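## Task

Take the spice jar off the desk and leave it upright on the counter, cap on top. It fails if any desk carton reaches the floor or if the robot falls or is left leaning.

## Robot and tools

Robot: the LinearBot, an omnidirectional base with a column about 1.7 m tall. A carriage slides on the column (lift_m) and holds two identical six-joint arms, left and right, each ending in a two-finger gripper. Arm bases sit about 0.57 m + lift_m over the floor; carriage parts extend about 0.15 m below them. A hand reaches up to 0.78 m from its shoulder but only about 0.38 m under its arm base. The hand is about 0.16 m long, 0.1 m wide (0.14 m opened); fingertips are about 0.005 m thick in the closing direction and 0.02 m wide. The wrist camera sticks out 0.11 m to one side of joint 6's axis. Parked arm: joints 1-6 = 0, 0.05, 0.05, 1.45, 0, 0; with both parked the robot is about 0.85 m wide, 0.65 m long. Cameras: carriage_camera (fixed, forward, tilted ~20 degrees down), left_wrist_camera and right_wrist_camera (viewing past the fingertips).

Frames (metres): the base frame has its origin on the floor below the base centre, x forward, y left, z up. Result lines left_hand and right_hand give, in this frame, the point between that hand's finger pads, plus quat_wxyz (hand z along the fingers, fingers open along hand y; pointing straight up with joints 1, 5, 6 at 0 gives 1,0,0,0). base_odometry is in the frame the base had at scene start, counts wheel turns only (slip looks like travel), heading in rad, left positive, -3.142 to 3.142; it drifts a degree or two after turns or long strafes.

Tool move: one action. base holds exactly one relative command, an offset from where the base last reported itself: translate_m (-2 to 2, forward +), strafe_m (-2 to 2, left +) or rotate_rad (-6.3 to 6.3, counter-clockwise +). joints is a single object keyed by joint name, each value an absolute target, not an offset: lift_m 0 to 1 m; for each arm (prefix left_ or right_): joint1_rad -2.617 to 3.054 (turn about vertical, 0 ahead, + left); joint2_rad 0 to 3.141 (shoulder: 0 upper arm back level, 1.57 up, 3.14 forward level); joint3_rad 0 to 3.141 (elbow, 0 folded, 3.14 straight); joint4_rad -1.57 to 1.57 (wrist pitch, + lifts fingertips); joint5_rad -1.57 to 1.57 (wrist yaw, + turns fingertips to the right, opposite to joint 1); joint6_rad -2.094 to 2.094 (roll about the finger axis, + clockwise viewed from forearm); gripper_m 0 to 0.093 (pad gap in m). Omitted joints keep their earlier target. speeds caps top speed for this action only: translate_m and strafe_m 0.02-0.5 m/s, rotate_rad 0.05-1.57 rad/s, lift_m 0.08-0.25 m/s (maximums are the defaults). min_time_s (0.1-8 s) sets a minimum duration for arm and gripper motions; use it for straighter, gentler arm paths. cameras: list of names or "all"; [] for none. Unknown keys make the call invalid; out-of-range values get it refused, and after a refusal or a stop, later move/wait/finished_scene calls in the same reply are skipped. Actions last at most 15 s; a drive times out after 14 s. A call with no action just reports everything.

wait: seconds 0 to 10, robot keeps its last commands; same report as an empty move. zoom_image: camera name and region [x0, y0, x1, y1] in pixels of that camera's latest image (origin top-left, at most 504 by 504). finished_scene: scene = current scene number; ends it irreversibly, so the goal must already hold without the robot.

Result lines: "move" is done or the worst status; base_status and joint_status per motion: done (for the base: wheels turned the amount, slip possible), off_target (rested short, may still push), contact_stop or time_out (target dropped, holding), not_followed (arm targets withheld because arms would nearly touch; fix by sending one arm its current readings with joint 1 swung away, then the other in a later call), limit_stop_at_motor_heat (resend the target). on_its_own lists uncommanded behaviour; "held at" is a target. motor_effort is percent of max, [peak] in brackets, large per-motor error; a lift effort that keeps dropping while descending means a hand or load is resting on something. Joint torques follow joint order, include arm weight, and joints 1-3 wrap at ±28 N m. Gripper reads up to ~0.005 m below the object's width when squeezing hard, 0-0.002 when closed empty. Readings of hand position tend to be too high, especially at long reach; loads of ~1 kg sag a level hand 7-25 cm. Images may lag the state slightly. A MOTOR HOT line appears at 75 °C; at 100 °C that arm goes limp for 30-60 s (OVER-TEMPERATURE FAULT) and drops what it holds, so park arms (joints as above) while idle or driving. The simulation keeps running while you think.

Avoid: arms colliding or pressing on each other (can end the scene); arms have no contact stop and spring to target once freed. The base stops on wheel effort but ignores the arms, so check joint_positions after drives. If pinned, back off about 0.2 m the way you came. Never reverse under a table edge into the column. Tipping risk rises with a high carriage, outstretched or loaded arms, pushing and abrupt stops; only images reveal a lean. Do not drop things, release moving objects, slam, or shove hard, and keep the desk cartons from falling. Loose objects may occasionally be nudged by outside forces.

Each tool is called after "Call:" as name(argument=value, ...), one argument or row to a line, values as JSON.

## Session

Call:
move(
  cameras=["carriage_camera"],
)

Scene clock: 0.00 s.
Joint torques (N m): no reading
base_odometry: x=+0.000 y=+0.000 heading=+0.000
base_status: not commanded
joint_positions: lift_m=+0.300 left_joint1_rad=-0.017 left_joint2_rad=+0.038 left_joint3_rad=+0.047 left_joint4_rad=+1.430 left_joint5_rad=+0.018 left_joint6_rad=-0.006 left_gripper_m=+0.09396 right_joint1_rad=-0.013 right_joint2_rad=+0.048 right_joint3_rad=+0.041 right_joint4_rad=+1.441 right_joint5_rad=+0.022 right_joint6_rad=-0.023 right_gripper_m=+0.09396
joint_status: not commanded
motor_effort: lift_m=+30 drive_wheels=-1
left_hand: x=+0.2657 y=+0.3054 z=+1.2839 quat_wxyz=(+0.998, +0.009, +0.066, -0.012) (m; base frame)
right_hand: x=+0.2677 y=-0.3133 z=+1.2826 quat_wxyz=(+0.997, +0.011, +0.068, -0.019) (m; base frame)
pictures: carriage_camera
Images, in order (width x height): carriage_camera 504x504.

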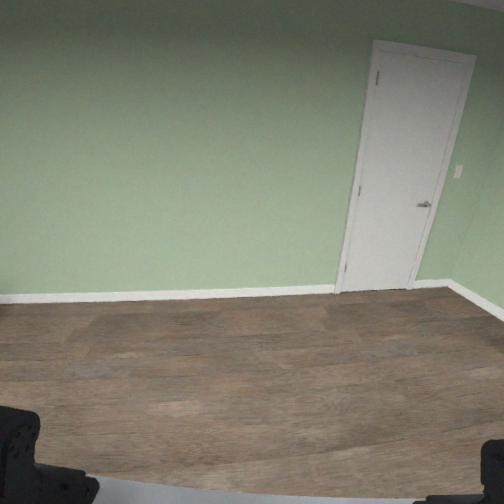

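Call:
move(
  base={"rotate_rad": -1.57},
  joints={"lift_m": 0.9},
  cameras=["carriage_camera"],
)

Call:
zoom_image(
  camera="carriage_camera",
  region=[180, 220, 480, 400],
)

Scene clock: 8.47 s.
Joint torques (N m): left_arm=[0.54 4.3 5.91 -0.2 -0.13 -0.05] | right_arm=[0.01 4.34 7.01 -0.14 -0.01 -0.11]
move: done
base_odometry: x=+0.000 y=+0.000 heading=-1.569
base_status: done
joint_positions: lift_m=+0.900 left_joint1_rad=-0.017 left_joint2_rad=+0.038 left_joint3_rad=+0.047 left_joint4_rad=+1.429 left_joint5_rad=+0.018 left_joint6_rad=-0.006 left_gripper_m=+0.09397 right_joint1_rad=-0.013 right_joint2_rad=+0.048 right_joint3_rad=+0.041 right_joint4_rad=+1.441 right_joint5_rad=+0.022 right_joint6_rad=-0.023 right_gripper_m=+0.09397
joint_status: all done
motor_effort: lift_m=+31(37) drive_wheels=+6(17)
left_hand: x=+0.2658 y=+0.3054 z=+1.8838 quat_wxyz=(+0.998, +0.009, +0.066, -0.012) (m; base frame)
right_hand: x=+0.2677 y=-0.3133 z=+1.8824 quat_wxyz=(+0.997, +0.011, +0.068, -0.019) (m; base frame)
pictures: carriage_camera

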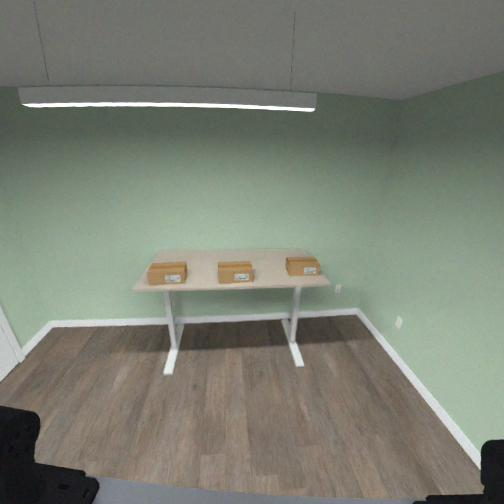

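Scaled by 1.680 from the camera's 504x504 image, which has a finer 720x720 frame.

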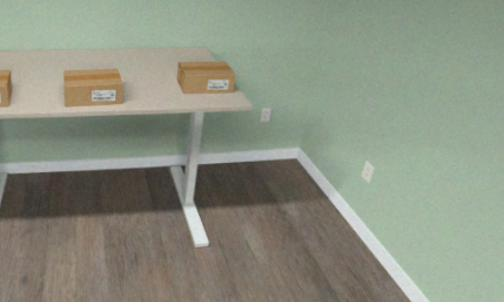

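Call:
move(
  base={"rotate_rad": 0.08},
  cameras=[],
)

Call:
move(
  base={"translate_m": 1.15},
  speeds={"translate_m": 0.4},
  cameras=["carriage_camera"],
)

Call:
zoom_image(
  camera="carriage_camera",
  region=[50, 290, 450, 480],
)

Scene clock: 22.43 s.
Joint torques (N m): left_arm=[0.51 4.33 5.9 -0.2 -0.15 -0.06] | right_arm=[-0.02 4.37 7.02 -0.14 -0.01 -0.11]
move: done
base_odometry: x=+0.000 y=+0.000 heading=-1.490
base_status: done
joint_positions: lift_m=+0.900 left_joint1_rad=-0.017 left_joint2_rad=+0.038 left_joint3_rad=+0.047 left_joint4_rad=+1.429 left_joint5_rad=+0.018 left_joint6_rad=-0.006 left_gripper_m=+0.09397 right_joint1_rad=-0.013 right_joint2_rad=+0.048 right_joint3_rad=+0.041 right_joint4_rad=+1.441 right_joint5_rad=+0.022 right_joint6_rad=-0.023 right_gripper_m=+0.09397
motor_effort: lift_m=+31(31) drive_wheels=-9(10)
left_hand: x=+0.2659 y=+0.3054 z=+1.8837 quat_wxyz=(+0.998, +0.009, +0.066, -0.012) (m; base frame)
right_hand: x=+0.2677 y=-0.3133 z=+1.8824 quat_wxyz=(+0.997, +0.011, +0.068, -0.019) (m; base frame)
pictures: none

Scene clock: 27.30 s.
Joint torques (N m): left_arm=[0.61 4.42 5.9 -0.2 -0.14 -0.04] | right_arm=[0.01 4.36 7.08 -0.14 -0.01 -0.12]
move: done
base_odometry: x=+0.091 y=-1.146 heading=-1.491
base_status: done
joint_positions: lift_m=+0.900 left_joint1_rad=-0.017 left_joint2_rad=+0.038 left_joint3_rad=+0.047 left_joint4_rad=+1.430 left_joint5_rad=+0.018 left_joint6_rad=-0.006 left_gripper_m=+0.09397 right_joint1_rad=-0.013 right_joint2_rad=+0.048 right_joint3_rad=+0.041 right_joint4_rad=+1.441 right_joint5_rad=+0.022 right_joint6_rad=-0.023 right_gripper_m=+0.09397
motor_effort: lift_m=+31(31) drive_wheels=-9(22)
left_hand: x=+0.2657 y=+0.3054 z=+1.8838 quat_wxyz=(+0.998, +0.009, +0.066, -0.012) (m; base frame)
right_hand: x=+0.2677 y=-0.3133 z=+1.8824 quat_wxyz=(+0.997, +0.011, +0.068, -0.019) (m; base frame)
pictures: carriage_camera

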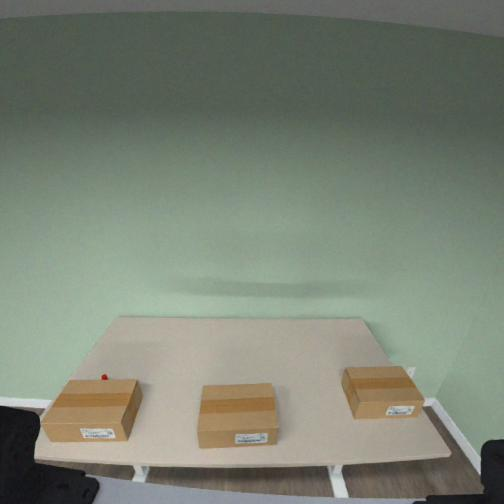

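Scaled by 1.260 from the camera's 504x504 image, which has a finer 720x720 frame.

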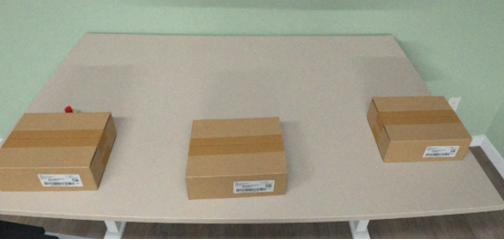

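Call:
zoom_image(
  camera="carriage_camera",
  region=[75, 350, 145, 400],
)

Scaled by 7.200 from the camera's 504x504 image, which has a finer 720x720 frame.

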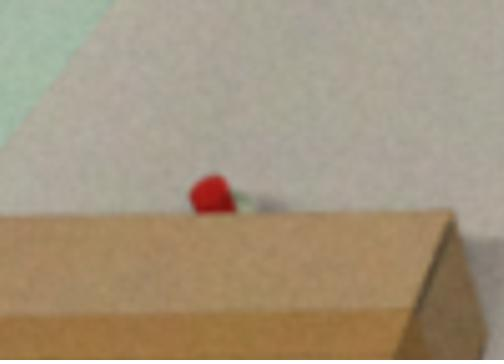

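Call:
move(
  base={"strafe_m": 0.34},
  speeds={"strafe_m": 0.4},
  cameras=[],
)

Call:
move(
  base={"translate_m": 0.18},
  speeds={"translate_m": 0.2},
  joints={"lift_m": 0.92, "left_joint2_rad": 3.07, "left_joint3_rad": 2.075, "left_joint4_rad": -0.565},
  min_time_s=3,
  cameras=["carriage_camera", "left_wrist_camera"],
)

Scene clock: 69.20 s.
Joint torques (N m): left_arm=[0.59 4.34 5.9 -0.2 -0.14 -0.05] | right_arm=[0.02 4.36 7.08 -0.14 -0.02 -0.11]
move: done
base_odometry: x=+0.430 y=-1.120 heading=-1.492
base_status: done
joint_positions: lift_m=+0.900 left_joint1_rad=-0.018 left_joint2_rad=+0.038 left_joint3_rad=+0.047 left_joint4_rad=+1.429 left_joint5_rad=+0.018 left_joint6_rad=-0.006 left_gripper_m=+0.09397 right_joint1_rad=-0.013 right_joint2_rad=+0.048 right_joint3_rad=+0.041 right_joint4_rad=+1.441 right_joint5_rad=+0.023 right_joint6_rad=-0.023 right_gripper_m=+0.09397
motor_effort: lift_m=+31(31) drive_wheels=-5(12)
left_hand: x=+0.2658 y=+0.3054 z=+1.8838 quat_wxyz=(+0.998, +0.009, +0.066, -0.012) (m; base frame)
right_hand: x=+0.2677 y=-0.3134 z=+1.8824 quat_wxyz=(+0.997, +0.011, +0.068, -0.019) (m; base frame)
pictures: none

Scene clock: 72.57 s.
Joint torques (N m): left_arm=[0.66 -15.31 7.08 0.46 -0.11 -0.05] | right_arm=[-0.02 4.34 7.04 -0.15 -0.01 -0.13]
move: done
base_odometry: x=+0.444 y=-1.299 heading=-1.491
base_status: done
joint_positions: lift_m=+0.920 left_joint1_rad=-0.018 left_joint2_rad=+3.054 left_joint3_rad=+2.055 left_joint4_rad=-0.550 left_joint5_rad=+0.018 left_joint6_rad=-0.006 left_gripper_m=+0.09397 right_joint1_rad=-0.013 right_joint2_rad=+0.048 right_joint3_rad=+0.041 right_joint4_rad=+1.442 right_joint5_rad=+0.023 right_joint6_rad=-0.023 right_gripper_m=+0.09397
joint_status: all done
motor_effort: lift_m=+31(38) drive_wheels=-7(12)
left_hand: x=+0.7041 y=+0.2977 z=+1.1915 quat_wxyz=(+0.011, +0.006, +1.000, -0.009) (m; base frame)
right_hand: x=+0.2675 y=-0.3134 z=+1.9025 quat_wxyz=(+0.997, +0.011, +0.067, -0.019) (m; base frame)
pictures: carriage_camera, left_wrist_camera
Images, in order (width x height): carriage_camera 504x504, left_wrist_camera 504x504.

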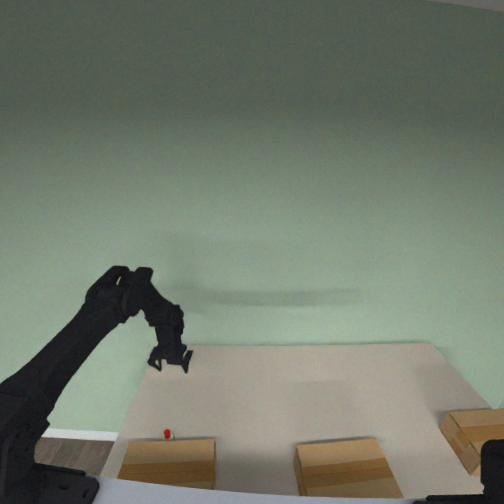

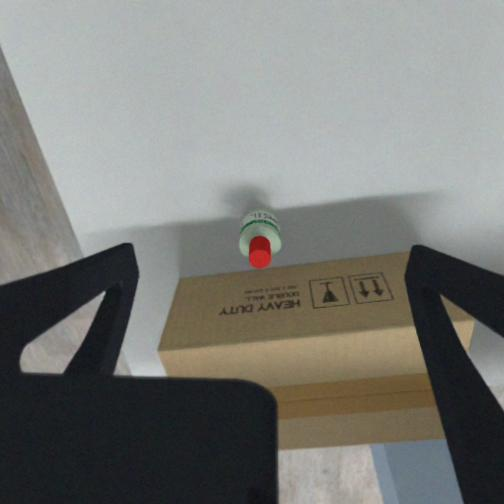

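Call:
zoom_image(
  camera="left_wrist_camera",
  region=[200, 170, 320, 290],
)

Scaled by 4.200 from the camera's 504x504 image, which has a finer 720x720 frame.

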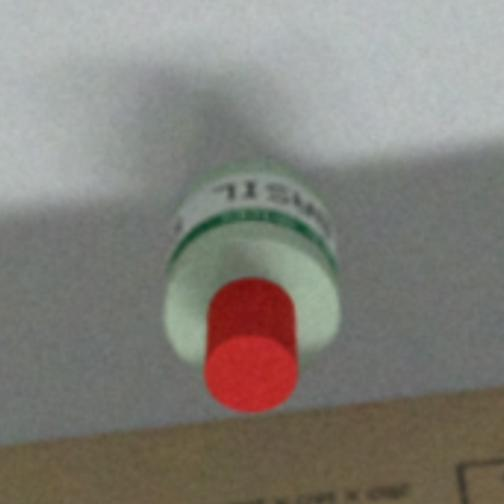

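Call:
move(
  base={"translate_m": -0.112},
  joints={"lift_m": 0.82},
  cameras=[],
)

Call:
move(
  base={"strafe_m": 0.013},
  cameras=["left_wrist_camera"],
)

Call:
zoom_image(
  camera="left_wrist_camera",
  region=[180, 40, 380, 240],
)

Scene clock: 120.33 s.
Joint torques (N m): left_arm=[0.73 -16.21 6.16 0.55 -0.11 -0.06] | right_arm=[0.05 4.37 7.06 -0.15 -0.01 -0.12]
move: done
base_odometry: x=+0.435 y=-1.188 heading=-1.492
base_status: done
joint_positions: lift_m=+0.820 left_joint1_rad=-0.017 left_joint2_rad=+3.064 left_joint3_rad=+2.065 left_joint4_rad=-0.561 left_joint5_rad=+0.018 left_joint6_rad=-0.006 left_gripper_m=+0.09397 right_joint1_rad=-0.013 right_joint2_rad=+0.048 right_joint3_rad=+0.041 right_joint4_rad=+1.442 right_joint5_rad=+0.023 right_joint6_rad=-0.023 right_gripper_m=+0.09397
joint_status: all done
motor_effort: lift_m=+28(29) drive_wheels=-7(14)
left_hand: x=+0.7015 y=+0.2979 z=+1.0892 quat_wxyz=(+0.005, +0.006, +1.000, -0.009) (m; base frame)
right_hand: x=+0.2675 y=-0.3134 z=+1.8027 quat_wxyz=(+0.997, +0.011, +0.067, -0.019) (m; base frame)
pictures: none

Scene clock: 121.07 s.
Joint torques (N m): left_arm=[0.31 -16.27 6.19 0.54 -0.11 -0.04] | right_arm=[0.02 4.37 7.05 -0.15 0 -0.12]
move: done
base_odometry: x=+0.448 y=-1.187 heading=-1.492
base_status: done
joint_positions: lift_m=+0.820 left_joint1_rad=-0.015 left_joint2_rad=+3.064 left_joint3_rad=+2.065 left_joint4_rad=-0.561 left_joint5_rad=+0.018 left_joint6_rad=-0.006 left_gripper_m=+0.09397 right_joint1_rad=-0.013 right_joint2_rad=+0.048 right_joint3_rad=+0.041 right_joint4_rad=+1.442 right_joint5_rad=+0.023 right_joint6_rad=-0.023 right_gripper_m=+0.09397
motor_effort: lift_m=+28(28) drive_wheels=-7(13)
left_hand: x=+0.7015 y=+0.2989 z=+1.0892 quat_wxyz=(+0.005, +0.005, +1.000, -0.009) (m; base frame)
right_hand: x=+0.2675 y=-0.3134 z=+1.8027 quat_wxyz=(+0.997, +0.011, +0.067, -0.019) (m; base frame)
pictures: left_wrist_camera

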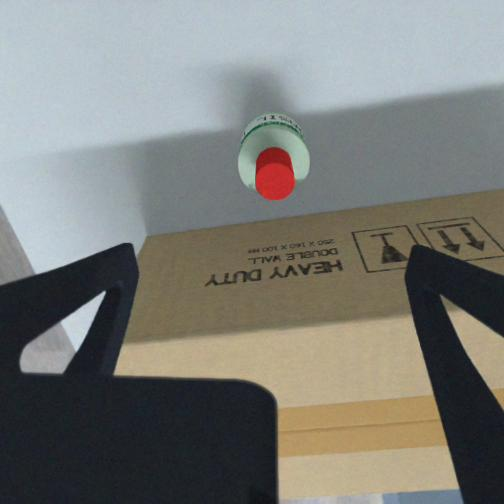

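Scaled by 2.520 from the camera's 504x504 image, which has a finer 720x720 frame.

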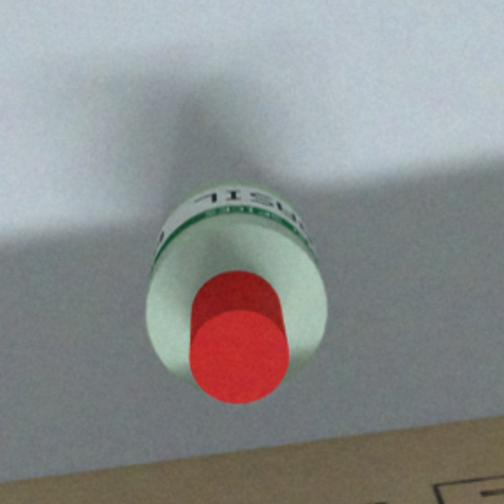

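Call:
move(
  base={"translate_m": -0.0165},
  joints={"lift_m": 0.74},
  cameras=["carriage_camera", "left_wrist_camera"],
)

Call:
zoom_image(
  camera="left_wrist_camera",
  region=[150, 80, 400, 330],
)

Scene clock: 148.27 s.
Joint torques (N m): left_arm=[0.36 -16.14 5.9 0.57 -0.11 -0.06] | right_arm=[0.03 4.33 7.08 -0.13 -0.01 -0.14]
move: done
base_odometry: x=+0.447 y=-1.171 heading=-1.492
base_status: done
joint_positions: lift_m=+0.740 left_joint1_rad=-0.015 left_joint2_rad=+3.065 left_joint3_rad=+2.067 left_joint4_rad=-0.564 left_joint5_rad=+0.018 left_joint6_rad=-0.006 left_gripper_m=+0.09397 right_joint1_rad=-0.013 right_joint2_rad=+0.048 right_joint3_rad=+0.041 right_joint4_rad=+1.441 right_joint5_rad=+0.023 right_joint6_rad=-0.023 right_gripper_m=+0.09397
joint_status: all done
motor_effort: lift_m=+27(28) drive_wheels=+0(11)
left_hand: x=+0.7010 y=+0.2989 z=+1.0091 quat_wxyz=(+0.004, +0.005, +1.000, -0.009) (m; base frame)
right_hand: x=+0.2678 y=-0.3134 z=+1.7227 quat_wxyz=(+0.997, +0.011, +0.068, -0.019) (m; base frame)
pictures: carriage_camera, left_wrist_camera

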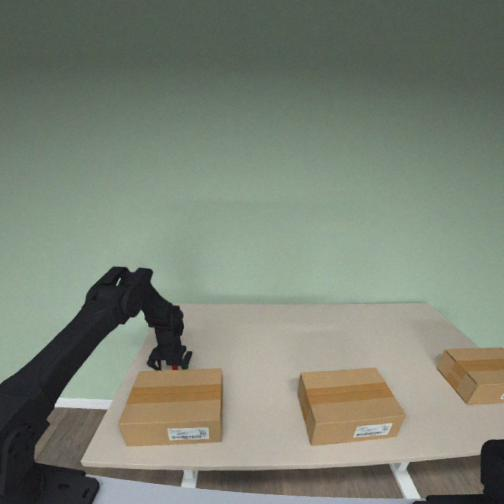

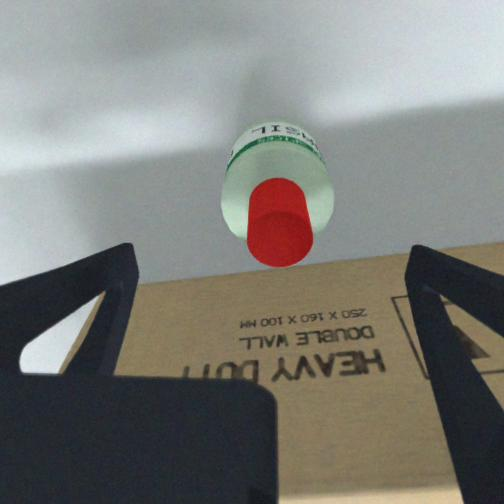

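Scaled by 2.016 from the camera's 504x504 image, which has a finer 720x720 frame.

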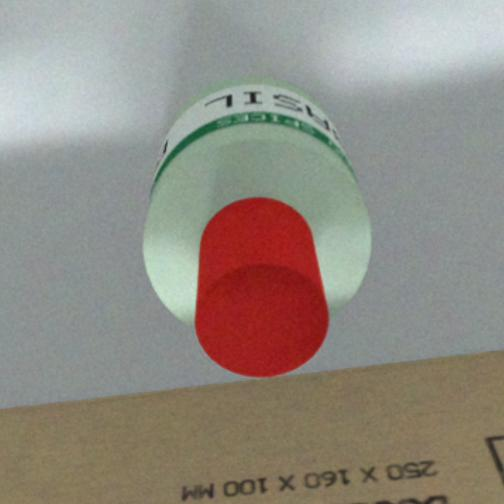

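Call:
move(
  base={"translate_m": 0.017},
  joints={"lift_m": 0.722},
  speeds={"translate_m": 0.05, "lift_m": 0.08},
  cameras=["left_wrist_camera"],
)

Call:
zoom_image(
  camera="left_wrist_camera",
  region=[130, 130, 430, 430],
)

Scene clock: 275.97 s.
Joint torques (N m): left_arm=[0.46 -16.53 5.9 0.57 -0.12 -0.04] | right_arm=[-0.02 4.42 7.05 -0.13 -0.01 -0.12]
move: done
base_odometry: x=+0.448 y=-1.188 heading=-1.492
base_status: done
joint_positions: lift_m=+0.722 left_joint1_rad=-0.015 left_joint2_rad=+3.067 left_joint3_rad=+2.067 left_joint4_rad=-0.563 left_joint5_rad=+0.018 left_joint6_rad=-0.006 left_gripper_m=+0.09397 right_joint1_rad=-0.013 right_joint2_rad=+0.048 right_joint3_rad=+0.041 right_joint4_rad=+1.441 right_joint5_rad=+0.023 right_joint6_rad=-0.023 right_gripper_m=+0.09397
joint_status: all done
motor_effort: lift_m=+27(28) drive_wheels=+4(8)
left_hand: x=+0.7007 y=+0.2988 z=+0.9904 quat_wxyz=(+0.004, +0.005, +1.000, -0.009) (m; base frame)
right_hand: x=+0.2678 y=-0.3134 z=+1.7047 quat_wxyz=(+0.997, +0.011, +0.068, -0.019) (m; base frame)
pictures: left_wrist_camera

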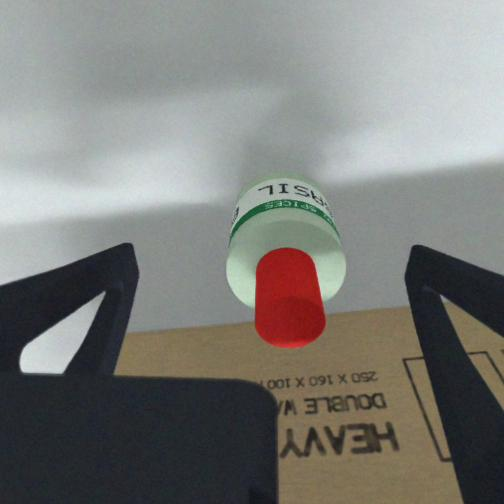

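Scaled by 1.680 from the camera's 504x504 image, which has a finer 720x720 frame.

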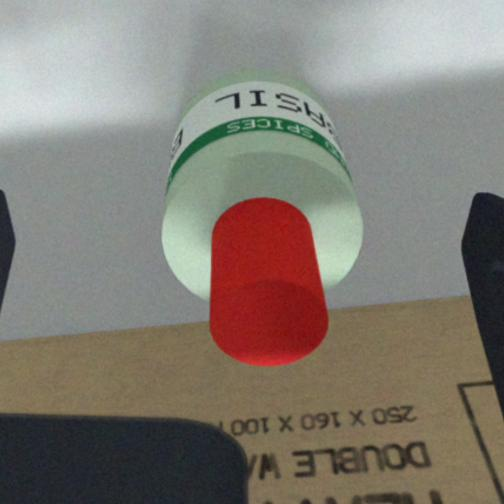

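Call:
move(
  joints={"left_gripper_m": 0.032},
  min_time_s=2.5,
  cameras=["left_wrist_camera"],
)

Scene clock: 290.80 s.
Joint torques (N m): left_arm=[0.44 -16.38 5.94 0.57 -0.12 -0.05] | right_arm=[0.03 4.36 6.99 -0.13 -0.02 -0.12]
move: off_target
base_odometry: x=+0.448 y=-1.188 heading=-1.492
joint_positions: lift_m=+0.722 left_joint1_rad=-0.015 left_joint2_rad=+3.067 left_joint3_rad=+2.067 left_joint4_rad=-0.563 left_joint5_rad=+0.018 left_joint6_rad=-0.006 left_gripper_m=+0.03634 right_joint1_rad=-0.013 right_joint2_rad=+0.048 right_joint3_rad=+0.041 right_joint4_rad=+1.441 right_joint5_rad=+0.023 right_joint6_rad=-0.023 right_gripper_m=+0.09397
joint_status: left_gripper_m off_target (ended at +0.03637, target +0.03200)
motor_effort: lift_m=+27(28) drive_wheels=+4(5)
left_hand: x=+0.7007 y=+0.2988 z=+0.9904 quat_wxyz=(+0.004, +0.005, +1.000, -0.009) (m; base frame)
right_hand: x=+0.2678 y=-0.3134 z=+1.7047 quat_wxyz=(+0.997, +0.011, +0.068, -0.019) (m; base frame)
pictures: left_wrist_camera

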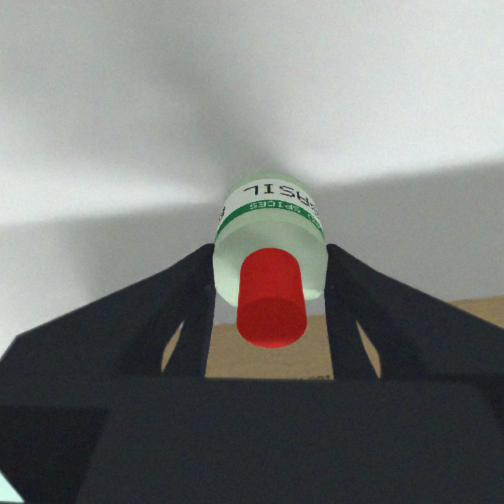

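Call:
move(
  joints={"lift_m": 0.92, "left_gripper_m": 0.03},
  speeds={"lift_m": 0.15},
  cameras=["left_wrist_camera"],
)

Call:
move(
  base={"translate_m": -1.6},
  speeds={"translate_m": 0.4},
  joints={"left_joint2_rad": 1.9, "left_joint3_rad": 1.2, "left_joint4_rad": -0.87},
  min_time_s=3,
  cameras=["left_wrist_camera"],
)

Call:
move(
  base={"rotate_rad": 3.14},
  speeds={"rotate_rad": 1.0},
  joints={"lift_m": 0.7},
  cameras=["carriage_camera", "left_wrist_camera"],
)

Scene clock: 306.70 s.
Joint torques (N m): left_arm=[0.42 -16.64 5.94 0.56 -0.11 -0.05] | right_arm=[0.06 4.37 7.06 -0.13 -0.02 -0.12]
move: off_target
base_odometry: x=+0.448 y=-1.188 heading=-1.492
joint_positions: lift_m=+0.920 left_joint1_rad=-0.015 left_joint2_rad=+3.069 left_joint3_rad=+2.067 left_joint4_rad=-0.564 left_joint5_rad=+0.018 left_joint6_rad=-0.006 left_gripper_m=+0.03633 right_joint1_rad=-0.013 right_joint2_rad=+0.048 right_joint3_rad=+0.041 right_joint4_rad=+1.441 right_joint5_rad=+0.023 right_joint6_rad=-0.023 right_gripper_m=+0.09397
joint_status: left_gripper_m off_target (ended at +0.03633, target +0.03000); the others done
motor_effort: lift_m=+31(38) drive_wheels=+3(7)
left_hand: x=+0.6997 y=+0.2988 z=+1.1870 quat_wxyz=(+0.002, +0.005, +1.000, -0.009) (m; base frame)
right_hand: x=+0.2678 y=-0.3134 z=+1.9024 quat_wxyz=(+0.997, +0.011, +0.068, -0.019) (m; base frame)
pictures: left_wrist_camera

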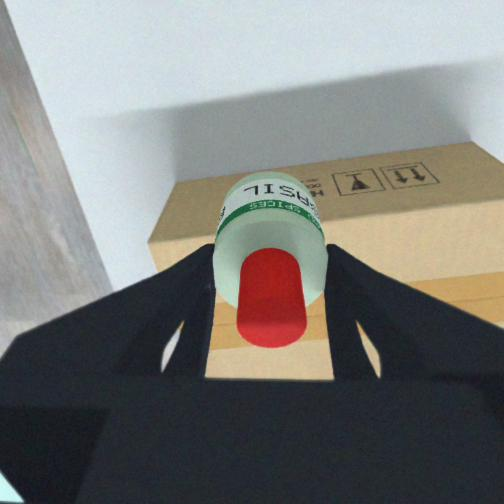

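Scene clock: 312.60 s.
Joint torques (N m): left_arm=[0.49 -13.63 4.79 0.49 -0.11 -0.04] | right_arm=[-0.01 4.36 7.02 -0.15 -0.02 -0.11]
move: done
base_odometry: x=+0.322 y=+0.407 heading=-1.492
base_status: done
joint_positions: lift_m=+0.920 left_joint1_rad=-0.015 left_joint2_rad=+1.929 left_joint3_rad=+1.212 left_joint4_rad=-0.864 left_joint5_rad=+0.018 left_joint6_rad=-0.006 left_gripper_m=+0.03633 right_joint1_rad=-0.013 right_joint2_rad=+0.048 right_joint3_rad=+0.041 right_joint4_rad=+1.441 right_joint5_rad=+0.023 right_joint6_rad=-0.023 right_gripper_m=+0.09397
joint_status: all done
motor_effort: lift_m=+31(31) drive_wheels=-2(12)
left_hand: x=+0.5670 y=+0.3007 z=+1.4736 quat_wxyz=(-0.005, +0.005, +1.000, -0.009) (m; base frame)
right_hand: x=+0.2678 y=-0.3134 z=+1.9024 quat_wxyz=(+0.997, +0.011, +0.068, -0.019) (m; base frame)
pictures: left_wrist_camera

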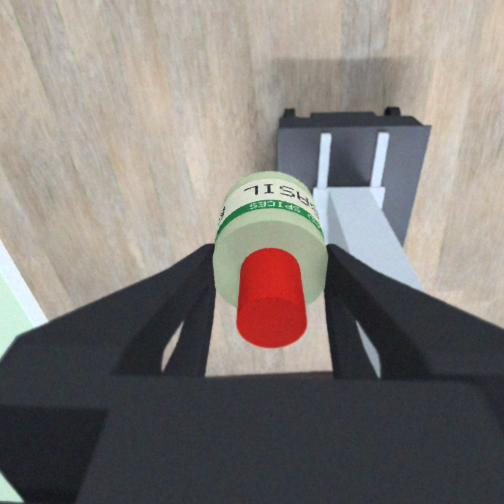

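Scene clock: 317.30 s.
Joint torques (N m): left_arm=[0.4 -12.4 5.18 0.5 -0.12 -0.04] | right_arm=[0.01 4.4 7.05 -0.13 -0.01 -0.12]
move: done
base_odometry: x=+0.322 y=+0.407 heading=+1.648
base_status: done
joint_positions: lift_m=+0.700 left_joint1_rad=-0.015 left_joint2_rad=+1.917 left_joint3_rad=+1.210 left_joint4_rad=-0.865 left_joint5_rad=+0.018 left_joint6_rad=-0.006 left_gripper_m=+0.03633 right_joint1_rad=-0.013 right_joint2_rad=+0.048 right_joint3_rad=+0.041 right_joint4_rad=+1.441 right_joint5_rad=+0.023 right_joint6_rad=-0.023 right_gripper_m=+0.09398
joint_status: all done
motor_effort: lift_m=+28(28) drive_wheels=+8(16)
left_hand: x=+0.5672 y=+0.3010 z=+1.2570 quat_wxyz=(-0.001, +0.004, +1.000, -0.009) (m; base frame)
right_hand: x=+0.2678 y=-0.3134 z=+1.6827 quat_wxyz=(+0.997, +0.011, +0.068, -0.019) (m; base frame)
pictures: carriage_camera, left_wrist_camera

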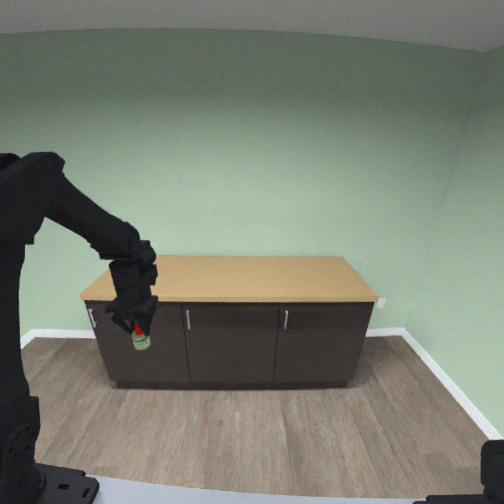

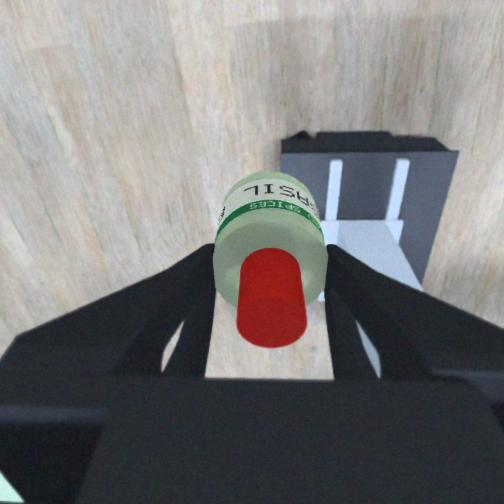

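Call:
move(
  base={"translate_m": 0.97},
  speeds={"translate_m": 0.4},
  joints={"lift_m": 0.8, "left_joint2_rad": 2.945, "left_joint3_rad": 1.86, "left_joint4_rad": -0.47},
  min_time_s=2.5,
  cameras=["carriage_camera", "left_wrist_camera"],
)

Scene clock: 335.17 s.
Joint torques (N m): left_arm=[0.38 -14.31 6.49 0.65 -0.11 -0.05] | right_arm=[0.01 4.37 7.01 -0.12 -0.01 -0.12]
move: done
base_odometry: x=+0.246 y=+1.374 heading=+1.649
base_status: done
joint_positions: lift_m=+0.800 left_joint1_rad=-0.015 left_joint2_rad=+2.926 left_joint3_rad=+1.843 left_joint4_rad=-0.475 left_joint5_rad=+0.018 left_joint6_rad=-0.006 left_gripper_m=+0.03633 right_joint1_rad=-0.013 right_joint2_rad=+0.048 right_joint3_rad=+0.041 right_joint4_rad=+1.441 right_joint5_rad=+0.023 right_joint6_rad=-0.023 right_gripper_m=+0.09398
joint_status: all done
motor_effort: lift_m=+31(37) drive_wheels=-11(23)
left_hand: x=+0.6814 y=+0.2993 z=+1.0901 quat_wxyz=(+0.006, +0.004, +1.000, -0.009) (m; base frame)
right_hand: x=+0.2678 y=-0.3134 z=+1.7824 quat_wxyz=(+0.997, +0.011, +0.068, -0.019) (m; base frame)
pictures: carriage_camera, left_wrist_camera

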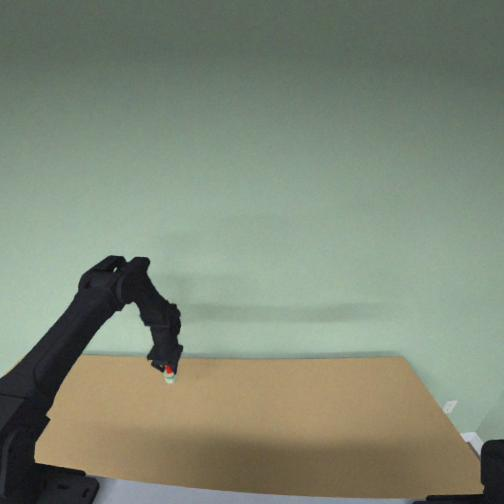

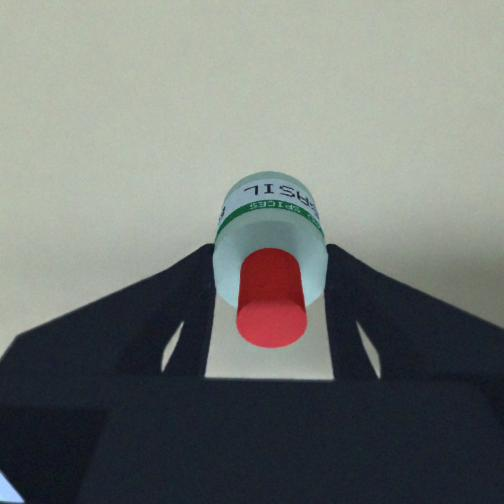

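Call:
move(
  joints={"lift_m": 0.675},
  speeds={"lift_m": 0.15},
  cameras=[],
)

Call:
move(
  joints={"lift_m": 0.66},
  speeds={"lift_m": 0.08},
  cameras=["left_wrist_camera"],
)

Scene clock: 341.10 s.
Joint torques (N m): left_arm=[0.43 -15.54 6 0.6 -0.11 -0.04] | right_arm=[0.01 4.37 6.99 -0.14 0 -0.12]
move: done
base_odometry: x=+0.246 y=+1.374 heading=+1.649
joint_positions: lift_m=+0.675 left_joint1_rad=-0.015 left_joint2_rad=+2.938 left_joint3_rad=+1.847 left_joint4_rad=-0.472 left_joint5_rad=+0.018 left_joint6_rad=-0.006 left_gripper_m=+0.03633 right_joint1_rad=-0.013 right_joint2_rad=+0.048 right_joint3_rad=+0.041 right_joint4_rad=+1.441 right_joint5_rad=+0.023 right_joint6_rad=-0.023 right_gripper_m=+0.09398
joint_status: all done
motor_effort: lift_m=+28(28) drive_wheels=-11(13)
left_hand: x=+0.6793 y=+0.2993 z=+0.9609 quat_wxyz=(+0.004, +0.004, +1.000, -0.009) (m; base frame)
right_hand: x=+0.2678 y=-0.3134 z=+1.6577 quat_wxyz=(+0.997, +0.011, +0.068, -0.019) (m; base frame)
pictures: none

Scene clock: 341.67 s.
Joint torques (N m): left_arm=[0.39 -15.02 5.37 0.74 -0.12 -0.04] | right_arm=[0.01 4.37 7.05 -0.14 -0.01 -0.12]
move: done
base_odometry: x=+0.246 y=+1.374 heading=+1.649
joint_positions: lift_m=+0.660 left_joint1_rad=-0.015 left_joint2_rad=+2.934 left_joint3_rad=+1.855 left_joint4_rad=-0.484 left_joint5_rad=+0.018 left_joint6_rad=-0.006 left_gripper_m=+0.03633 right_joint1_rad=-0.013 right_joint2_rad=+0.048 right_joint3_rad=+0.041 right_joint4_rad=+1.441 right_joint5_rad=+0.023 right_joint6_rad=-0.023 right_gripper_m=+0.09398
joint_status: all done
motor_effort: lift_m=+25(27) drive_wheels=+8(12)
left_hand: x=+0.6814 y=+0.2993 z=+0.9493 quat_wxyz=(+0.004, +0.004, +1.000, -0.009) (m; base frame)
right_hand: x=+0.2678 y=-0.3134 z=+1.6429 quat_wxyz=(+0.997, +0.011, +0.068, -0.019) (m; base frame)
pictures: left_wrist_camera

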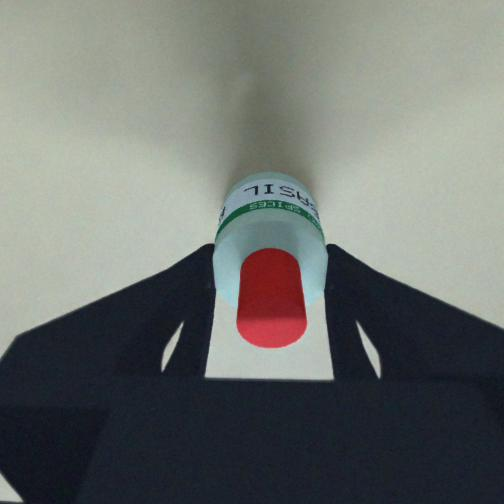

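Call:
move(
  joints={"left_gripper_m": 0.09},
  min_time_s=2,
  cameras=["left_wrist_camera"],
)

Scene clock: 347.70 s.
Joint torques (N m): left_arm=[0.39 -15.2 5.31 0.71 -0.11 -0.03] | right_arm=[-0.02 4.41 7.05 -0.14 -0.01 -0.13]
move: done
base_odometry: x=+0.246 y=+1.374 heading=+1.649
joint_positions: lift_m=+0.660 left_joint1_rad=-0.015 left_joint2_rad=+2.935 left_joint3_rad=+1.855 left_joint4_rad=-0.479 left_joint5_rad=+0.018 left_joint6_rad=-0.006 left_gripper_m=+0.08992 right_joint1_rad=-0.013 right_joint2_rad=+0.048 right_joint3_rad=+0.041 right_joint4_rad=+1.441 right_joint5_rad=+0.023 right_joint6_rad=-0.023 right_gripper_m=+0.09398
joint_status: all done
motor_effort: lift_m=+26(26) drive_wheels=+9(10)
left_hand: x=+0.6822 y=+0.2993 z=+0.9488 quat_wxyz=(+0.006, +0.004, +1.000, -0.009) (m; base frame)
right_hand: x=+0.2678 y=-0.3134 z=+1.6429 quat_wxyz=(+0.997, +0.011, +0.068, -0.019) (m; base frame)
pictures: left_wrist_camera

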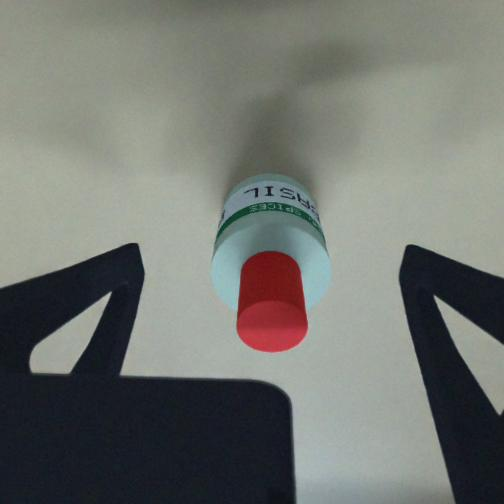

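Jar stands. Raise away and verify.

Call:
move(
  joints={"lift_m": 0.8},
  speeds={"lift_m": 0.12},
  cameras=["carriage_camera", "left_wrist_camera"],
)

Scene clock: 351.40 s.
Joint torques (N m): left_arm=[0.34 -15.42 5.14 0.69 -0.11 -0.04] | right_arm=[-0.03 4.4 7.02 -0.13 -0.01 -0.11]
move: done
base_odometry: x=+0.246 y=+1.374 heading=+1.649
joint_positions: lift_m=+0.800 left_joint1_rad=-0.015 left_joint2_rad=+2.938 left_joint3_rad=+1.855 left_joint4_rad=-0.473 left_joint5_rad=+0.018 left_joint6_rad=-0.006 left_gripper_m=+0.08992 right_joint1_rad=-0.013 right_joint2_rad=+0.048 right_joint3_rad=+0.041 right_joint4_rad=+1.441 right_joint5_rad=+0.023 right_joint6_rad=-0.023 right_gripper_m=+0.09398
joint_status: all done
motor_effort: lift_m=+30(38) drive_wheels=+7(12)
left_hand: x=+0.6823 y=+0.2993 z=+1.0869 quat_wxyz=(+0.007, +0.004, +1.000, -0.009) (m; base frame)
right_hand: x=+0.2678 y=-0.3134 z=+1.7825 quat_wxyz=(+0.997, +0.011, +0.068, -0.019) (m; base frame)
pictures: carriage_camera, left_wrist_camera

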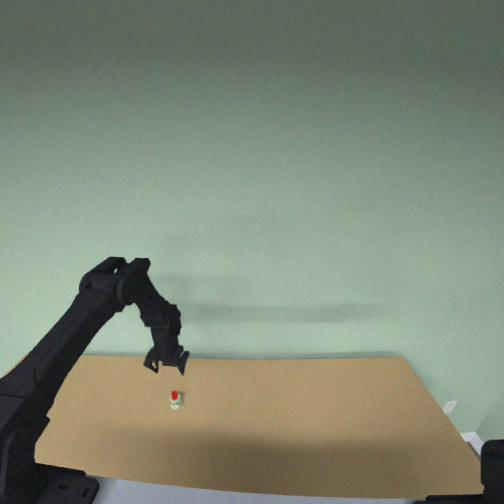

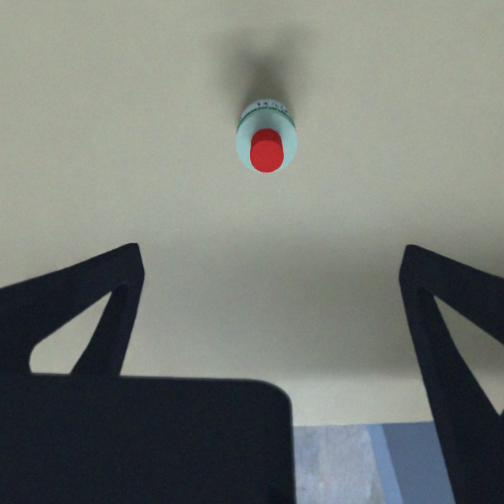

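Call:
finished_scene(
  scene=3,
)

The scene is finished: the task was done.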